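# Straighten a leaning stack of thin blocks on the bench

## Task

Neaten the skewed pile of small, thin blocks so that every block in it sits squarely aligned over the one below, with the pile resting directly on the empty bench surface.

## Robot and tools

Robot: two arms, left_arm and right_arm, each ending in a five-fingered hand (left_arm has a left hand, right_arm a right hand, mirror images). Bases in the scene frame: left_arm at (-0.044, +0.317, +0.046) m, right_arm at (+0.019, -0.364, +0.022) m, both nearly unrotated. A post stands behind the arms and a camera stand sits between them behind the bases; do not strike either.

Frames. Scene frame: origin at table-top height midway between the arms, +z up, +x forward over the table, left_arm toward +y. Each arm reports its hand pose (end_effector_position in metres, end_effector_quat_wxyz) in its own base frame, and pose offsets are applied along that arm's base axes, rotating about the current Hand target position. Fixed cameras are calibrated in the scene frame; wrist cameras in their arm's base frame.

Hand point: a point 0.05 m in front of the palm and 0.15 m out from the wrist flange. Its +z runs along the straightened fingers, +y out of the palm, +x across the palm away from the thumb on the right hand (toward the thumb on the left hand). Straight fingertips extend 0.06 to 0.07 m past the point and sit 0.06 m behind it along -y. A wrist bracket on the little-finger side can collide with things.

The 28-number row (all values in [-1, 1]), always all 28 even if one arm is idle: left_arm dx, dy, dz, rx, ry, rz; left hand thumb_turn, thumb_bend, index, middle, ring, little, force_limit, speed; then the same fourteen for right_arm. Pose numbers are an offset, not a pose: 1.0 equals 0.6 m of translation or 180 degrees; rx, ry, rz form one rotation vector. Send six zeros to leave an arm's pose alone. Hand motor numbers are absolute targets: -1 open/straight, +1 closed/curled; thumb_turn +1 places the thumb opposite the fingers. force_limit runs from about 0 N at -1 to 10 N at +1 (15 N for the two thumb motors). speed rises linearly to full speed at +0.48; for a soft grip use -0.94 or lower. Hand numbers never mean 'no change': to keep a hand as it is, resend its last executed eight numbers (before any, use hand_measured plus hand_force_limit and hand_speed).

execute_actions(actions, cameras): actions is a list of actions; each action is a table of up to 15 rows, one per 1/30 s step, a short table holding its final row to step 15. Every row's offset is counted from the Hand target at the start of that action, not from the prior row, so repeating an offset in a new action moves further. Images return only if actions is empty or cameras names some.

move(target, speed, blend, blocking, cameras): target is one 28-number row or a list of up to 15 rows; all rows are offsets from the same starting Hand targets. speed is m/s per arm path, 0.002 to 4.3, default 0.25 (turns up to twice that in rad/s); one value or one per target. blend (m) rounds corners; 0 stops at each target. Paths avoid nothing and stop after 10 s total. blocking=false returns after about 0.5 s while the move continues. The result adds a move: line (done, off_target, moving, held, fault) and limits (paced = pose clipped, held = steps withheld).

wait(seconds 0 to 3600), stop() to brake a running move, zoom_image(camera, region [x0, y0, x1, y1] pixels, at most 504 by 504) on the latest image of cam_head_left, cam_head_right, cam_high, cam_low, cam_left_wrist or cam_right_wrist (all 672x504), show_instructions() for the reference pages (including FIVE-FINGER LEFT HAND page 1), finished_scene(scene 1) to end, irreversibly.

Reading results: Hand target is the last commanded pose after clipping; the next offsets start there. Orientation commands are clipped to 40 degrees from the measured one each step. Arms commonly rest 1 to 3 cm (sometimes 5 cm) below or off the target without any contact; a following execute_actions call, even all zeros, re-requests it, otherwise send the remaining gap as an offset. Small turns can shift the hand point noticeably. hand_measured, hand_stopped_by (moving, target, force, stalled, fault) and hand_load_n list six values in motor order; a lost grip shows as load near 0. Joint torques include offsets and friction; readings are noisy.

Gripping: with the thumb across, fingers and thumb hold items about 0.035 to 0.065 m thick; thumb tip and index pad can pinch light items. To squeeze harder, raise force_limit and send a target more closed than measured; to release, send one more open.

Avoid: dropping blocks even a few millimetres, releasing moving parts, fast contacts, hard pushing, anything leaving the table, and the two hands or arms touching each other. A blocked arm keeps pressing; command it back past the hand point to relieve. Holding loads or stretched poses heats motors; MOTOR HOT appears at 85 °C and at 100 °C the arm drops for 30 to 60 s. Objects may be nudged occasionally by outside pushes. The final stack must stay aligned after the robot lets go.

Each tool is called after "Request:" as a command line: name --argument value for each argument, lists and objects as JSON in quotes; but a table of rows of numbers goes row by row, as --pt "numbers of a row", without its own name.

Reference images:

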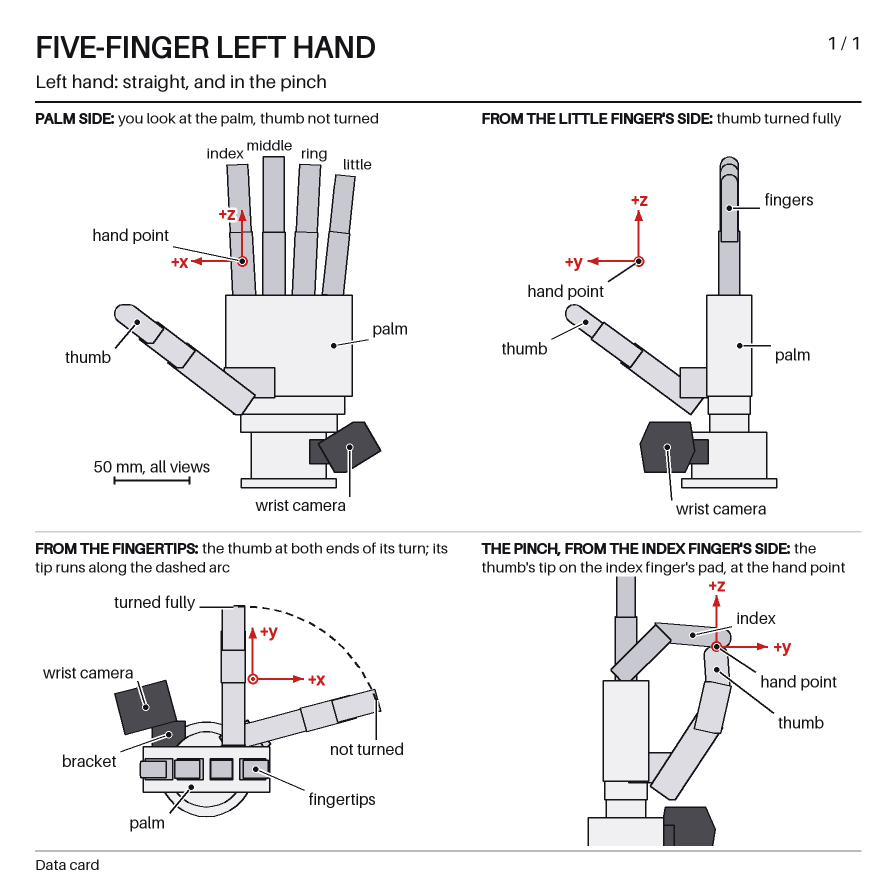

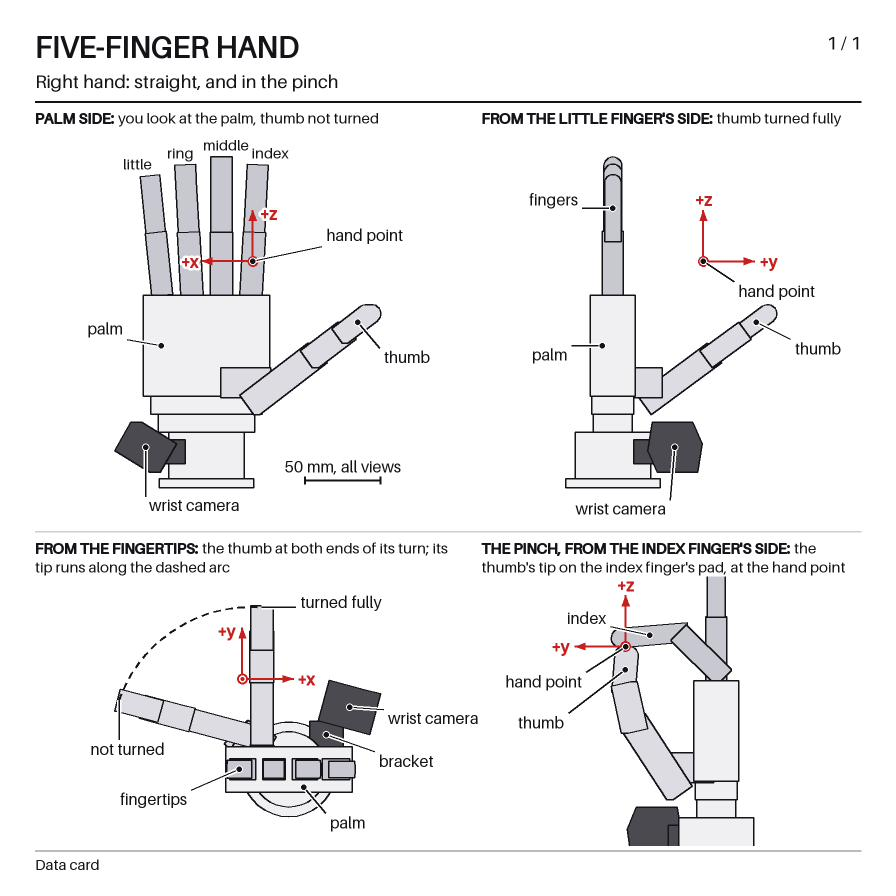

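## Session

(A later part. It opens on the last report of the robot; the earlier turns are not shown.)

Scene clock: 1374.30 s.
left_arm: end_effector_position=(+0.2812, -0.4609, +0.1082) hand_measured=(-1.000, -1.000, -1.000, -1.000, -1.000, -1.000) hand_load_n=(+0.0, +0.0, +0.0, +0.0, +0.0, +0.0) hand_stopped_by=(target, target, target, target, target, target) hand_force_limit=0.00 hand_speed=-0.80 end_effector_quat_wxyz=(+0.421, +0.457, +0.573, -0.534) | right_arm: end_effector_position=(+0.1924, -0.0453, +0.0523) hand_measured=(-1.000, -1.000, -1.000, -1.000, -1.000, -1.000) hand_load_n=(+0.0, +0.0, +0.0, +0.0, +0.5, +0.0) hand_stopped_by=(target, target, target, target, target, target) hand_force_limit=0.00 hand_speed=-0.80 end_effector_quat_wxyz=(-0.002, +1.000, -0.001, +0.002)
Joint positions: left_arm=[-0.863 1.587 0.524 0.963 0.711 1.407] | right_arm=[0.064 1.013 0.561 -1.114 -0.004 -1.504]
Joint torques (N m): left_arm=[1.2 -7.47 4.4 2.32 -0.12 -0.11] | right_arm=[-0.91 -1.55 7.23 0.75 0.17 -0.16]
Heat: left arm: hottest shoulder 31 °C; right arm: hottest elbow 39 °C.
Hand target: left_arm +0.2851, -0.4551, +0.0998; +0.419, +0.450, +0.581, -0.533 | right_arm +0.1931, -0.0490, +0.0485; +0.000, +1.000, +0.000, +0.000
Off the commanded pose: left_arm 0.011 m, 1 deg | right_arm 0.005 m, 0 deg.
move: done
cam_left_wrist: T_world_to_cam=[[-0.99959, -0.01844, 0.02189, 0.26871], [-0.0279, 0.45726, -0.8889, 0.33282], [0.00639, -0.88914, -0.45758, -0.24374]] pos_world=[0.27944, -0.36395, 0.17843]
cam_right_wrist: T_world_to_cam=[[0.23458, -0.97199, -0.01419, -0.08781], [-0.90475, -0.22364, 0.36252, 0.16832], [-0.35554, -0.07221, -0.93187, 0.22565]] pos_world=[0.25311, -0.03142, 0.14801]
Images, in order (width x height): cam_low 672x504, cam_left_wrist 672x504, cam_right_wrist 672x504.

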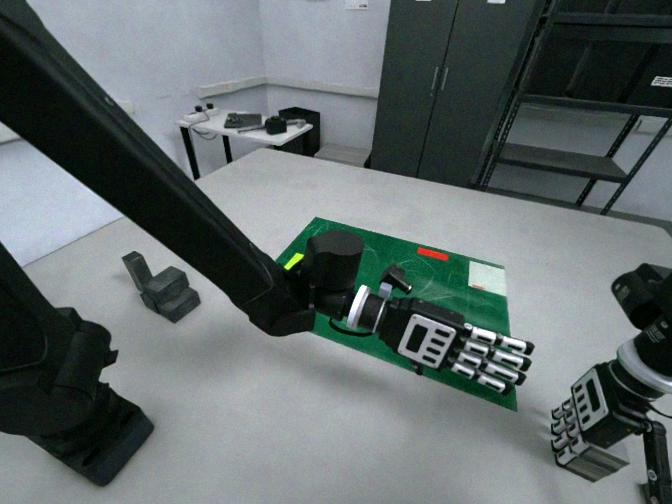

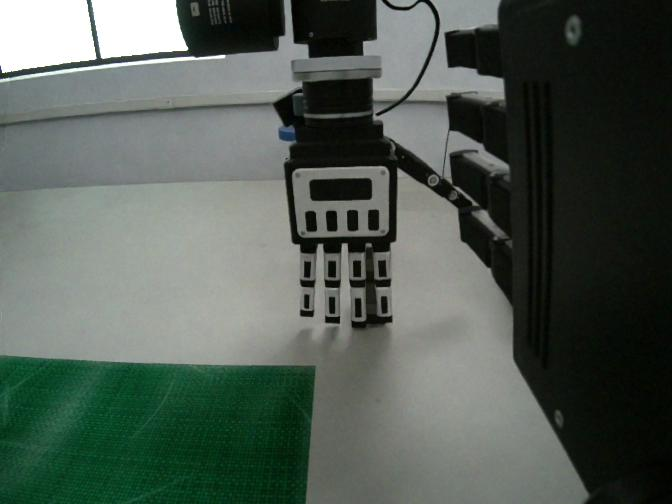

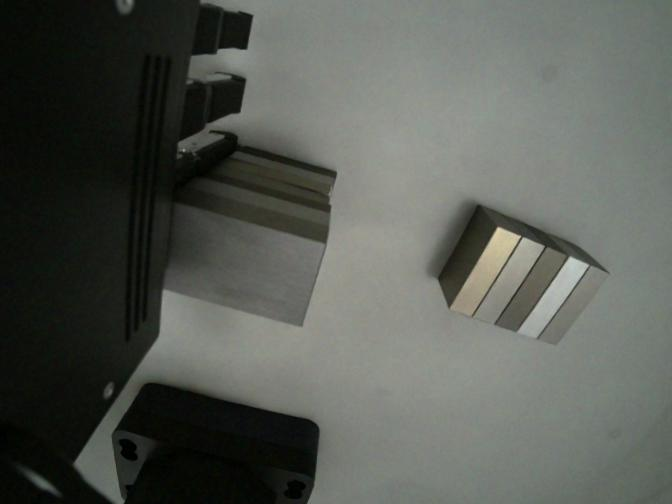

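Request:
move --pt "0 0 0 0 0 0 -1 -1 -1 -1 -1 -1 0 -0.8 0 -0.0045 -0.001 0 0 0 -1 -1 -1 -1 -1 -1 0 -0.8" --speed 0.02 --cameras '["cam_left_wrist","cam_right_wrist","cam_low"]'

Request:
zoom_image --camera "cam_right_wrist" --region '[160, 100, 420, 330]'

Scene clock: 1387.60 s.
left_arm: end_effector_position=(+0.2812, -0.4609, +0.1082) hand_measured=(-1.000, -1.000, -1.000, -1.000, -1.000, -1.000) hand_load_n=(+0.0, +0.0, +0.0, +0.0, +0.0, +0.0) hand_stopped_by=(target, target, target, target, target, target) hand_force_limit=0.00 hand_speed=-0.80 end_effector_quat_wxyz=(+0.421, +0.457, +0.573, -0.534) | right_arm: end_effector_position=(+0.1926, -0.0467, +0.0520) hand_measured=(-1.000, -1.000, -1.000, -1.000, -1.000, -1.000) hand_load_n=(+0.0, +0.0, +0.0, +0.0, +0.0, +0.0) hand_stopped_by=(target, target, target, target, target, target) hand_force_limit=0.00 hand_speed=-0.80 end_effector_quat_wxyz=(-0.004, +1.000, -0.001, +0.002)
Joint positions: left_arm=[-0.863 1.587 0.524 0.963 0.711 1.407] | right_arm=[0.055 1.013 0.561 -1.113 -0.009 -1.514]
Joint torques (N m): left_arm=[1.26 -7.47 4.4 2.3 -0.13 -0.11] | right_arm=[-1.08 -1.55 7.02 0.79 0.34 -0.19]
Heat: left arm: hottest shoulder 31 °C; right arm: hottest elbow 39 °C.
Hand target: left_arm +0.2851, -0.4551, +0.0998; +0.419, +0.450, +0.581, -0.533 | right_arm +0.1931, -0.0517, +0.0479; +0.000, +1.000, +0.001, +0.000
Off the commanded pose: left_arm 0.011 m, 1 deg | right_arm 0.007 m, 1 deg.
move: done
cam_left_wrist: T_world_to_cam=[[-0.99959, -0.01844, 0.02189, 0.26871], [-0.0279, 0.45726, -0.8889, 0.33282], [0.00639, -0.88914, -0.45758, -0.24374]] pos_world=[0.27944, -0.36395, 0.17843]
cam_right_wrist: T_world_to_cam=[[0.23465, -0.9719, -0.01856, -0.08895], [-0.90476, -0.22534, 0.36143, 0.16819], [-0.35545, -0.06802, -0.93222, 0.22553]] pos_world=[0.25321, -0.03321, 0.1478]
Images, in order (width x height): cam_low 672x504, cam_left_wrist 672x504, cam_right_wrist 672x504.

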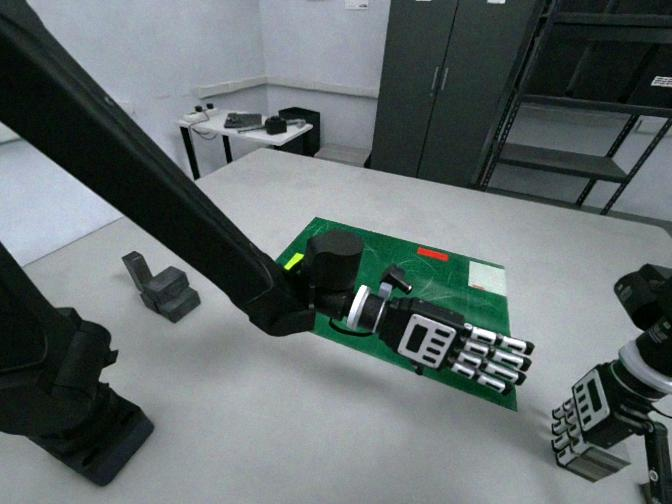

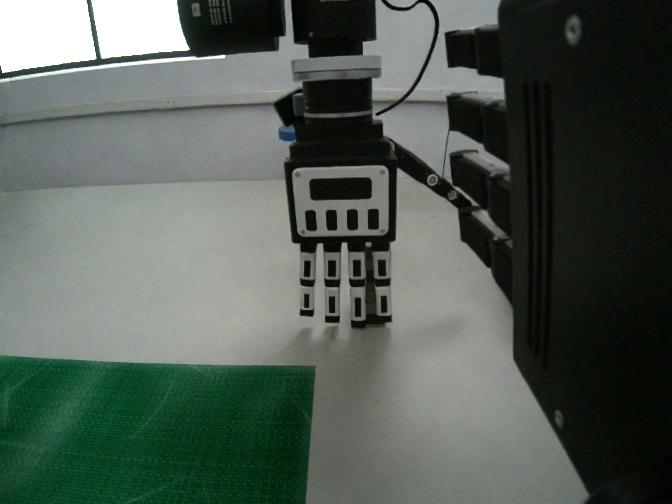

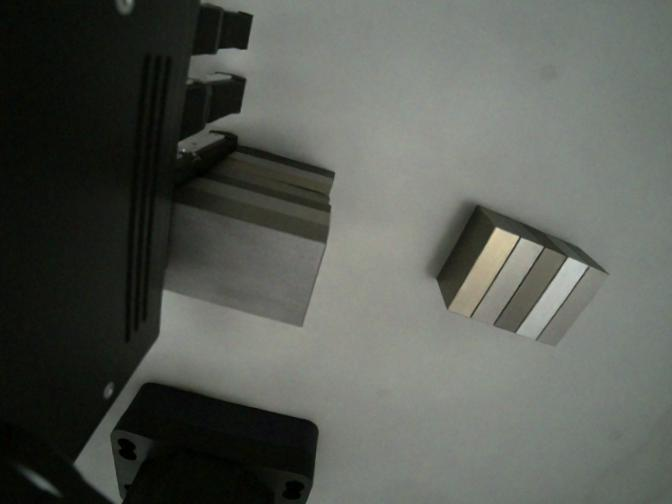

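Scaled by 1.938 from the camera's image (finer frame: 960x720).

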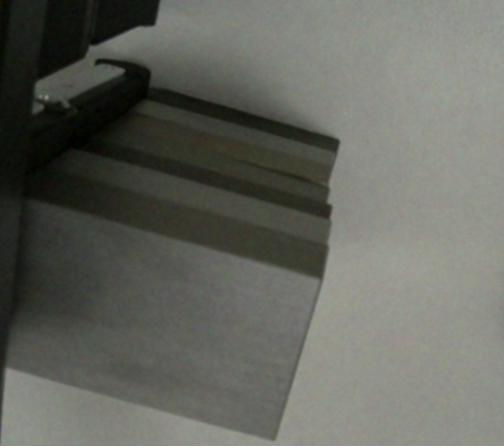

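Request:
move --pt "0 0 0 0 0 0 -1 -1 -1 -1 -1 -1 0 -0.8 0 0.04 0.01 0 0 0 -1 -1 -1 -1 -1 -1 0 -0.8" --pt "0 0 0 0 0 0 -1 -1 -1 -1 -1 -1 0 -0.8 0.01 0.04 0.15 0 0 0 -1 -1 -1 -1 -1 -1 0 -0.8" --pt "0 0 0 0 0 0 -1 -1 -1 -1 -1 -1 0 -0.8 0.04 -0.03 0.25 0 0 0 -1 -1 -1 -1 -1 -1 0 -0.8" --speed '[0.05,0.12,0.15]' --blend '[0.004,0.02,0]' --cameras '["cam_left_wrist","cam_right_wrist","cam_low"]'

Request:
zoom_image --camera "cam_left_wrist" --region '[340, 220, 400, 335]'

Request:
zoom_image --camera "cam_low" --region '[555, 422, 630, 487]'

Scene clock: 1396.23 s.
left_arm: end_effector_position=(+0.2812, -0.4609, +0.1082) hand_measured=(-1.000, -1.000, -1.000, -1.000, -1.000, -1.000) hand_load_n=(+0.0, +0.0, +0.0, +0.0, +0.0, +0.0) hand_stopped_by=(target, target, target, target, target, target) hand_force_limit=0.00 hand_speed=-0.80 end_effector_quat_wxyz=(+0.421, +0.457, +0.573, -0.534) | right_arm: end_effector_position=(+0.2021, -0.0680, +0.1806) hand_measured=(-1.000, -1.000, -1.000, -1.000, -1.000, -1.000) hand_load_n=(+0.0, +0.0, +0.0, +0.0, +0.0, +0.0) hand_stopped_by=(target, target, target, target, target, target) hand_force_limit=0.00 hand_speed=-0.80 end_effector_quat_wxyz=(+0.002, +1.000, +0.000, -0.018)
Joint positions: left_arm=[-0.863 1.587 0.524 0.963 0.711 1.407] | right_arm=[-0.027 0.965 0.878 -1.519 0.005 -1.599]
Joint torques (N m): left_arm=[1.2 -7.47 4.4 2.3 -0.13 -0.11] | right_arm=[-0.38 -1.61 12.45 -0.28 -0.14 -0.1]
Heat: left arm: hottest shoulder 31 °C; right arm: hottest elbow 39 °C.
Hand target: left_arm +0.2851, -0.4551, +0.0998; +0.419, +0.450, +0.581, -0.533 | right_arm +0.2171, -0.0697, +0.1979; +0.000, +1.000, +0.001, +0.000
Off the commanded pose: left_arm 0.011 m, 1 deg | right_arm 0.023 m, 2 deg.
move: off_target (right_arm)
cam_left_wrist: T_world_to_cam=[[-0.99959, -0.01844, 0.02189, 0.26871], [-0.0279, 0.45726, -0.8889, 0.33282], [0.00639, -0.88914, -0.45758, -0.24374]] pos_world=[0.27944, -0.36395, 0.17843]
cam_right_wrist: T_world_to_cam=[[0.23676, -0.97145, -0.01551, -0.11047], [-0.88871, -0.22299, 0.40058, 0.1154], [-0.3926, -0.08105, -0.91613, 0.35105]] pos_world=[0.26653, -0.05313, 0.27367]
Images, in order (width x height): cam_low 672x504, cam_left_wrist 672x504, cam_right_wrist 672x504.

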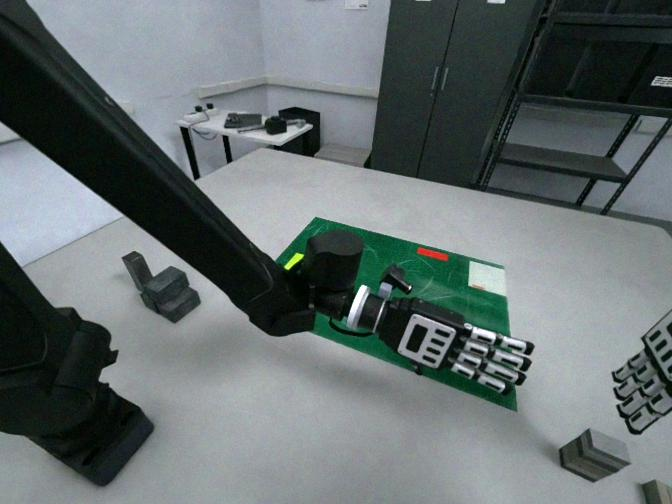

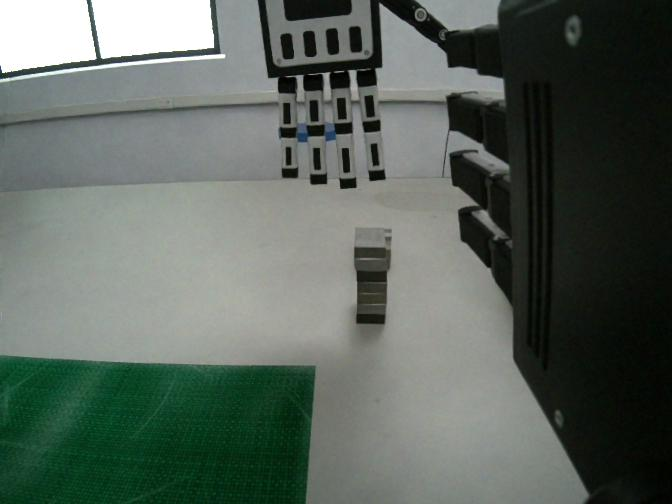

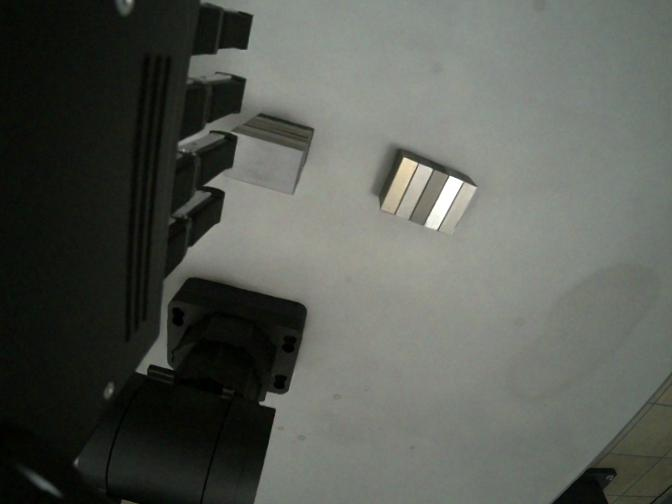

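Scaled by 4.383 from the camera's image (finer frame: 960x720).

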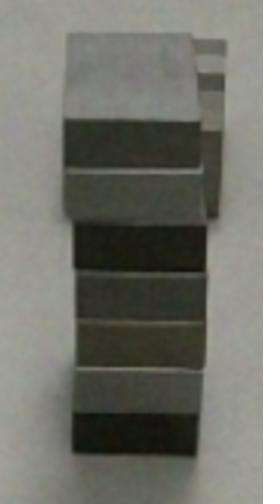

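Scaled by 6.720 from the camera's image (finer frame: 960x720).

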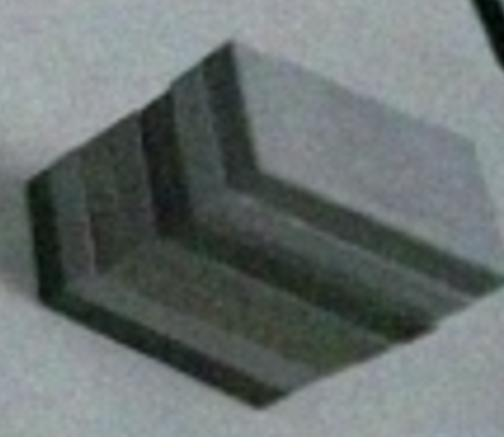

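Request:
move --pt "0 0 0 0 0 0 -1 -1 -1 -1 -1 -1 0 -0.8 0.03 0.111 0.003 -0.0025 0.0025 -0.5 -1 -1 -1 -1 -1 -1 0 -0.8" --pt "0 0 0 0 0 0 -1 -1 -1 -1 -1 -1 0 -0.8 -0.06 0.111 -0.155 -0.0025 0.0025 -0.5 -1 -1 -1 -1 -1 -1 0 -0.8" --pt "0 0 0 0 0 0 -1 -1 -1 -1 -1 -1 0 -0.8 -0.067 0.111 -0.2375 -0.0025 0.0025 -0.5 -1 -1 -1 -1 -1 -1 0 -0.8" --speed '[0.2,0.15,0.06]' --blend '[0.02,0.01,0]' --cameras '["cam_left_wrist","cam_right_wrist"]'

Request:
zoom_image --camera "cam_left_wrist" --region '[300, 140, 430, 340]'

Request:
zoom_image --camera "cam_right_wrist" --region '[190, 120, 430, 380]'

Scene clock: 1444.53 s.
left_arm: end_effector_position=(+0.2812, -0.4609, +0.1082) hand_measured=(-1.000, -1.000, -1.000, -1.000, -1.000, -1.000) hand_load_n=(+0.0, +0.0, +0.0, +0.0, +0.0, +0.0) hand_stopped_by=(target, target, target, target, target, target) hand_force_limit=0.00 hand_speed=-0.80 end_effector_quat_wxyz=(+0.421, +0.457, +0.573, -0.534) | right_arm: end_effector_position=(+0.1760, -0.0008, +0.0582) hand_measured=(-1.000, -1.000, -1.000, -1.000, -1.000, -1.000) hand_load_n=(+0.0, +0.0, +0.0, +0.0, +0.0, +0.0) hand_stopped_by=(target, target, target, target, target, target) hand_force_limit=0.00 hand_speed=-0.80 end_effector_quat_wxyz=(+0.002, +0.709, -0.705, -0.003)
Joint positions: left_arm=[-0.863 1.587 0.524 0.963 0.711 1.407] | right_arm=[-0.13 1.066 0.607 -1.121 0 -0.135]
Joint torques (N m): left_arm=[1.26 -7.47 4.4 2.3 -0.13 -0.11] | right_arm=[-0.03 -2.2 7.38 0.64 0.06 -0.04]
Heat: left arm: hottest shoulder 31 °C; right arm: hottest elbow 41 °C.
Hand target: left_arm +0.2851, -0.4551, +0.0998; +0.419, +0.450, +0.581, -0.533 | right_arm +0.1769, -0.0031, +0.0554; +0.004, +0.707, -0.707, -0.003
Off the commanded pose: left_arm 0.011 m, 1 deg | right_arm 0.004 m, 0 deg.
move: done
cam_left_wrist: T_world_to_cam=[[-0.99959, -0.01844, 0.02189, 0.26871], [-0.0279, 0.45726, -0.8889, 0.33282], [0.00639, -0.88914, -0.45758, -0.24374]] pos_world=[0.27944, -0.36395, 0.17843]
cam_right_wrist: T_world_to_cam=[[-0.97031, -0.24185, -0.00353, 0.17135], [-0.22591, 0.90094, 0.37049, 0.04219], [-0.08642, 0.36028, -0.92883, 0.18136]] pos_world=[0.19147, -0.06191, 0.15342]

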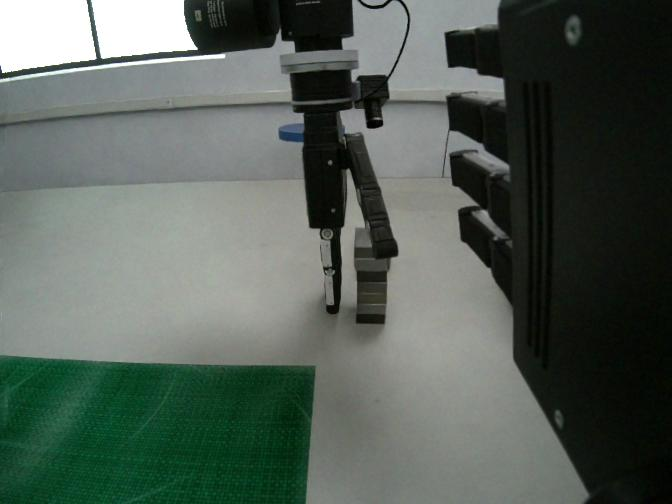

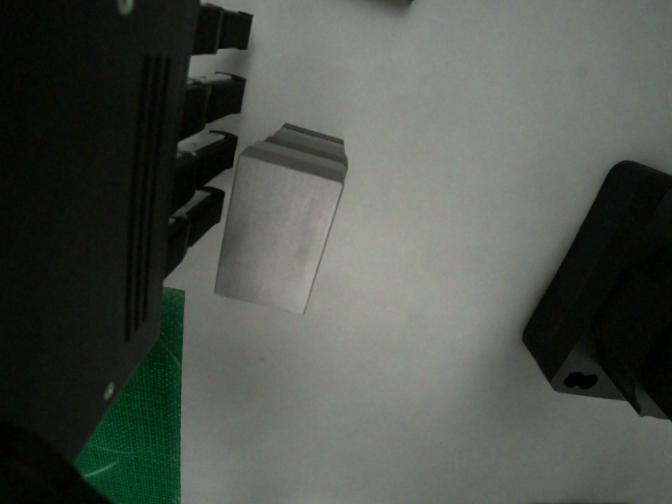

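Scaled by 2.520 from the camera's image (finer frame: 960x720).

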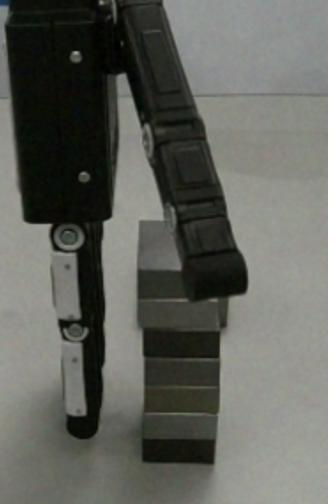

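Scaled by 1.938 from the camera's image (finer frame: 960x720).

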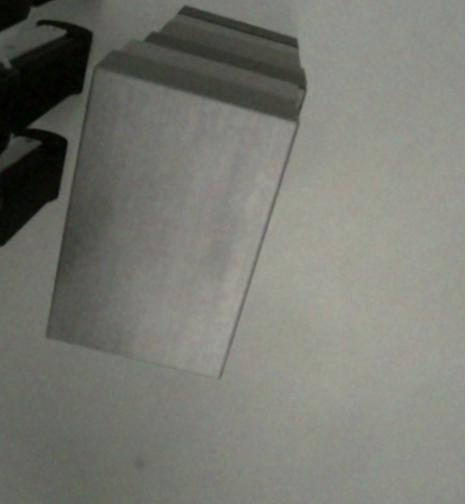

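Request:
move --pt "0 0 0 0 0 0 -1 -1 -1 -1 -1 -1 0 -0.8 -0.036 0 -0.002 0 0 0 -1 -1 -1 -1 -1 -1 0 -0.8" --speed 0.03 --cameras '["cam_left_wrist"]'

Request:
zoom_image --camera "cam_left_wrist" --region '[320, 200, 420, 340]'

Scene clock: 1449.40 s.
left_arm: end_effector_position=(+0.2812, -0.4609, +0.1082) hand_measured=(-1.000, -1.000, -1.000, -1.000, -1.000, -1.000) hand_load_n=(+0.0, +0.0, +0.0, +0.0, +0.0, +0.0) hand_stopped_by=(target, target, target, target, target, target) hand_force_limit=0.00 hand_speed=-0.80 end_effector_quat_wxyz=(+0.421, +0.457, +0.573, -0.534) | right_arm: end_effector_position=(+0.1589, -0.0010, +0.0527) hand_measured=(-1.000, -1.000, -1.000, -1.000, -1.000, -1.000) hand_load_n=(+0.0, +0.0, +0.0, +0.0, +0.0, +0.0) hand_stopped_by=(target, target, target, target, target, target) hand_force_limit=0.00 hand_speed=-0.80 end_effector_quat_wxyz=(+0.003, +0.707, -0.707, -0.004)
Joint positions: left_arm=[-0.863 1.587 0.524 0.963 0.711 1.407] | right_arm=[-0.143 1.02 0.563 -1.124 0 -0.142]
Joint torques (N m): left_arm=[1.2 -7.53 4.4 2.32 -0.12 -0.11] | right_arm=[-0.38 -3.66 7.27 -0.08 0.09 -0.08]
Heat: left arm: hottest shoulder 31 °C; right arm: hottest elbow 41 °C.
Hand target: left_arm +0.2851, -0.4551, +0.0998; +0.419, +0.450, +0.581, -0.533 | right_arm +0.1551, -0.0031, +0.0542; +0.004, +0.708, -0.707, -0.004
Off the commanded pose: left_arm 0.011 m, 1 deg | right_arm 0.004 m, 0 deg.
move: done
cam_left_wrist: T_world_to_cam=[[-0.99959, -0.01844, 0.02189, 0.26871], [-0.0279, 0.45726, -0.8889, 0.33282], [0.00639, -0.88914, -0.45758, -0.24374]] pos_world=[0.27944, -0.36395, 0.17843]

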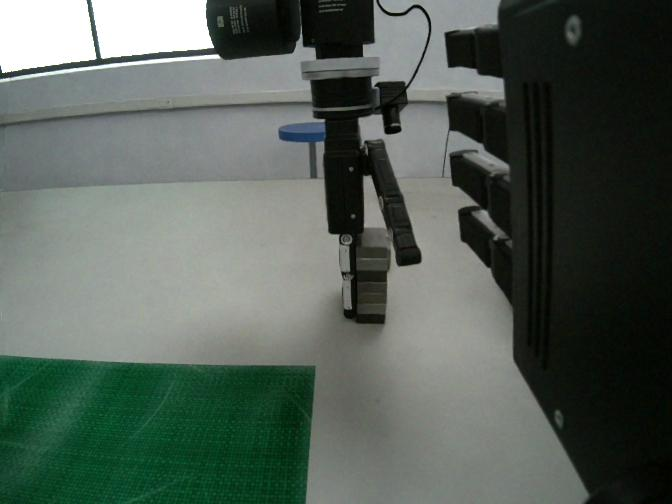

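Scaled by 3.600 from the camera's image (finer frame: 960x720).

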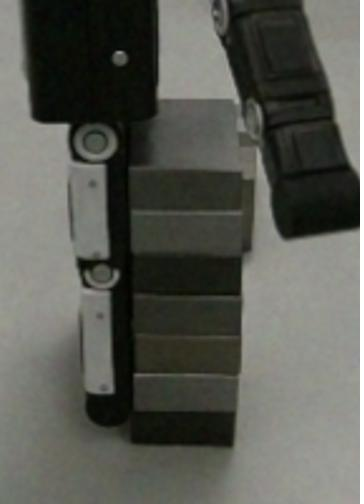

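Request:
move --pt "0 0 0 0 0 0 -1 -1 -1 -1 -1 -1 0 -0.8 0.04 0 0.006 0 0 0 -1 -1 -1 -1 -1 -1 0 -0.8" --pt "0 0 0 0 0 0 -1 -1 -1 -1 -1 -1 0 -0.8 0.07 0 0.12 0 0 0 -1 -1 -1 -1 -1 -1 0 -0.8" --pt "0 0 0 0 0 0 -1 -1 -1 -1 -1 -1 0 -0.8 0.16 0 0.17 0 0 0 -1 -1 -1 -1 -1 -1 0 -0.8" --speed '[0.05,0.12,0.12]' --blend '[0.004,0.02,0]' --cameras '["cam_left_wrist","cam_right_wrist","cam_low"]'

Request:
zoom_image --camera "cam_left_wrist" --region '[340, 220, 400, 335]'

Request:
zoom_image --camera "cam_low" --region '[555, 422, 630, 487]'

Scene clock: 1456.60 s.
left_arm: end_effector_position=(+0.2812, -0.4609, +0.1082) hand_measured=(-1.000, -1.000, -1.000, -1.000, -1.000, -1.000) hand_load_n=(+0.0, +0.0, +0.0, +0.0, +0.0, +0.0) hand_stopped_by=(target, target, target, target, target, target) hand_force_limit=0.00 hand_speed=-0.80 end_effector_quat_wxyz=(+0.421, +0.457, +0.573, -0.534) | right_arm: end_effector_position=(+0.2333, -0.0035, +0.1419) hand_measured=(-1.000, -1.000, -1.000, -1.000, -1.000, -1.000) hand_load_n=(+0.0, +0.0, +0.0, +0.0, +0.0, +0.0) hand_stopped_by=(target, target, target, target, target, target) hand_force_limit=0.00 hand_speed=-0.80 end_effector_quat_wxyz=(+0.014, +0.707, -0.706, -0.017)
Joint positions: left_arm=[-0.863 1.587 0.524 0.963 0.711 1.407] | right_arm=[-0.115 1.175 0.912 -1.352 0 -0.116]
Joint torques (N m): left_arm=[1.2 -7.53 4.4 2.3 -0.12 -0.11] | right_arm=[0.91 -4.48 12.21 -0.28 0.08 0.1]
Heat: left arm: hottest shoulder 31 °C; right arm: hottest elbow 41 °C.
Hand target: left_arm +0.2851, -0.4551, +0.0998; +0.419, +0.450, +0.581, -0.533 | right_arm +0.2511, -0.0031, +0.1562; +0.004, +0.707, -0.707, -0.004
Off the commanded pose: left_arm 0.011 m, 1 deg | right_arm 0.023 m, 2 deg.
move: off_target (right_arm)
cam_left_wrist: T_world_to_cam=[[-0.99959, -0.01844, 0.02189, 0.26871], [-0.0279, 0.45726, -0.8889, 0.33282], [0.00639, -0.88914, -0.45758, -0.24374]] pos_world=[0.27944, -0.36395, 0.17843]
cam_right_wrist: T_world_to_cam=[[-0.97075, -0.23814, 0.03051, 0.22194], [-0.20886, 0.90033, 0.38182, 0.02093], [-0.1184, 0.36428, -0.92373, 0.27178]] pos_world=[0.25199, -0.065, 0.23629]
Images, in order (width x height): cam_low 672x504, cam_left_wrist 672x504, cam_right_wrist 672x504.

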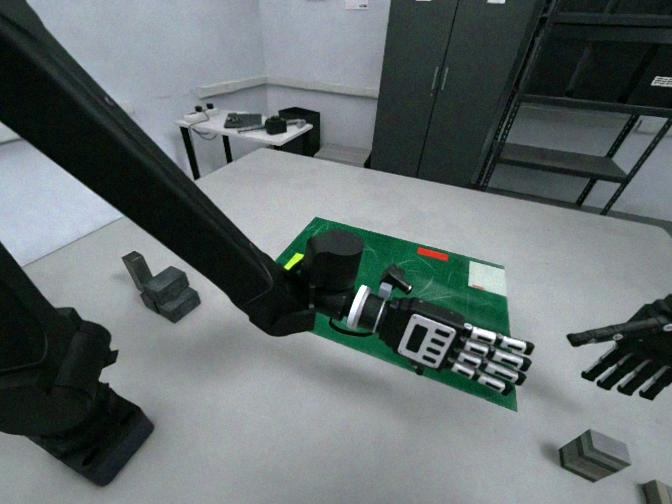

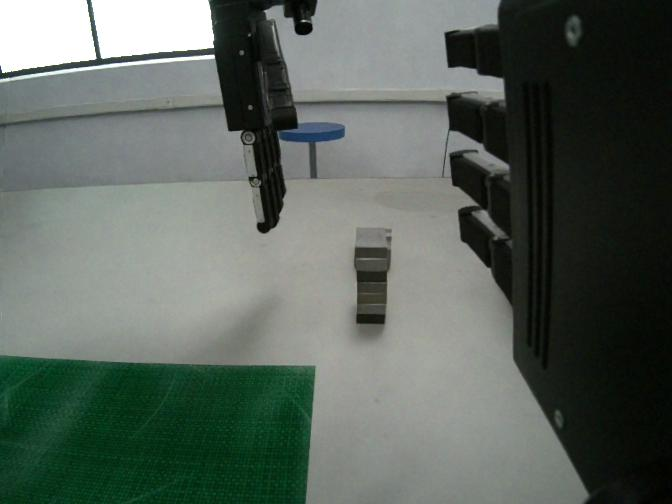

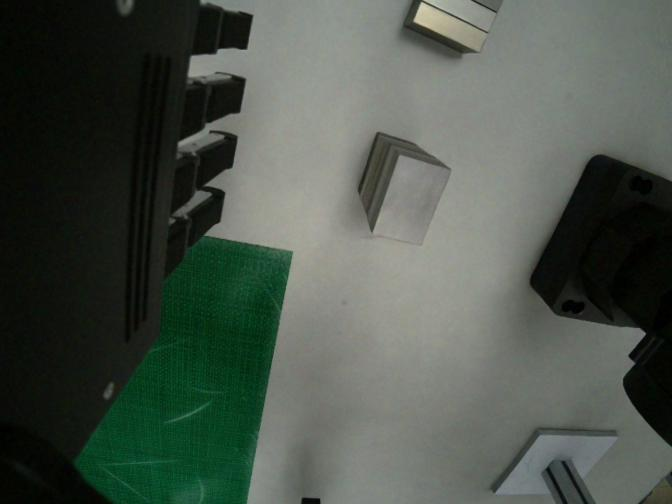

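Scaled by 4.383 from the camera's image (finer frame: 960x720).

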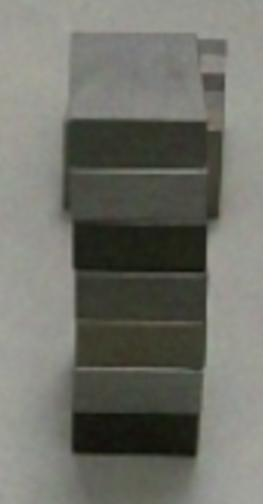

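Scaled by 6.720 from the camera's image (finer frame: 960x720).

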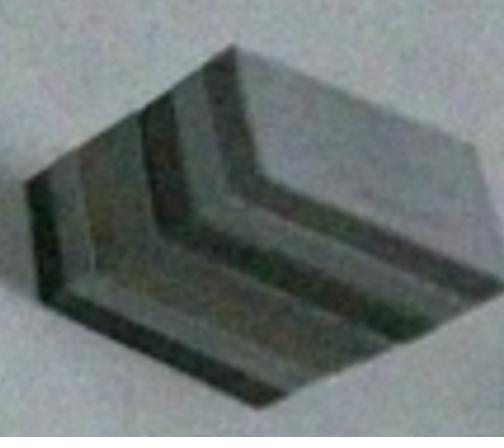

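Request:
zoom_image --camera "cam_right_wrist" --region '[340, 120, 470, 260]'

Request:
zoom_image --camera "cam_left_wrist" --region '[345, 220, 395, 275]'

Scaled by 3.600 from the camera's image (finer frame: 960x720).

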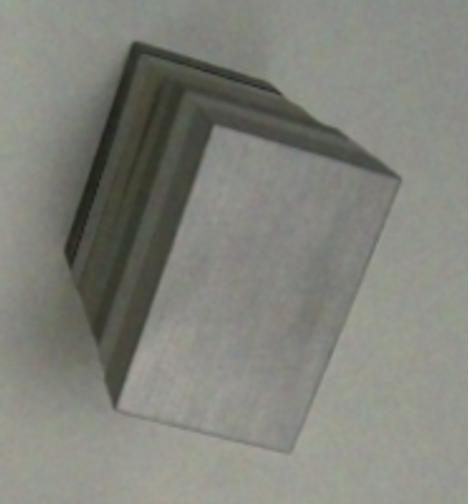

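Scaled by 9.164 from the camera's image (finer frame: 960x720).

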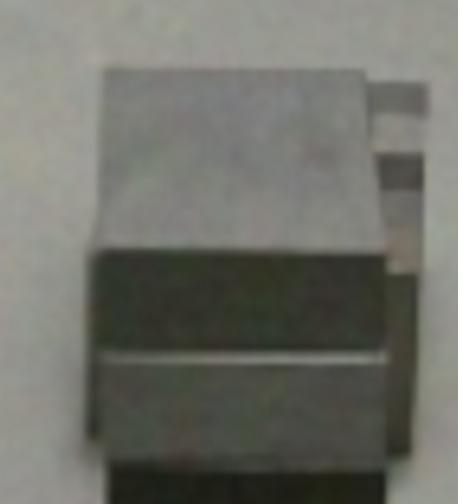

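Request:
finished_scene

The scene is finished: the task was done.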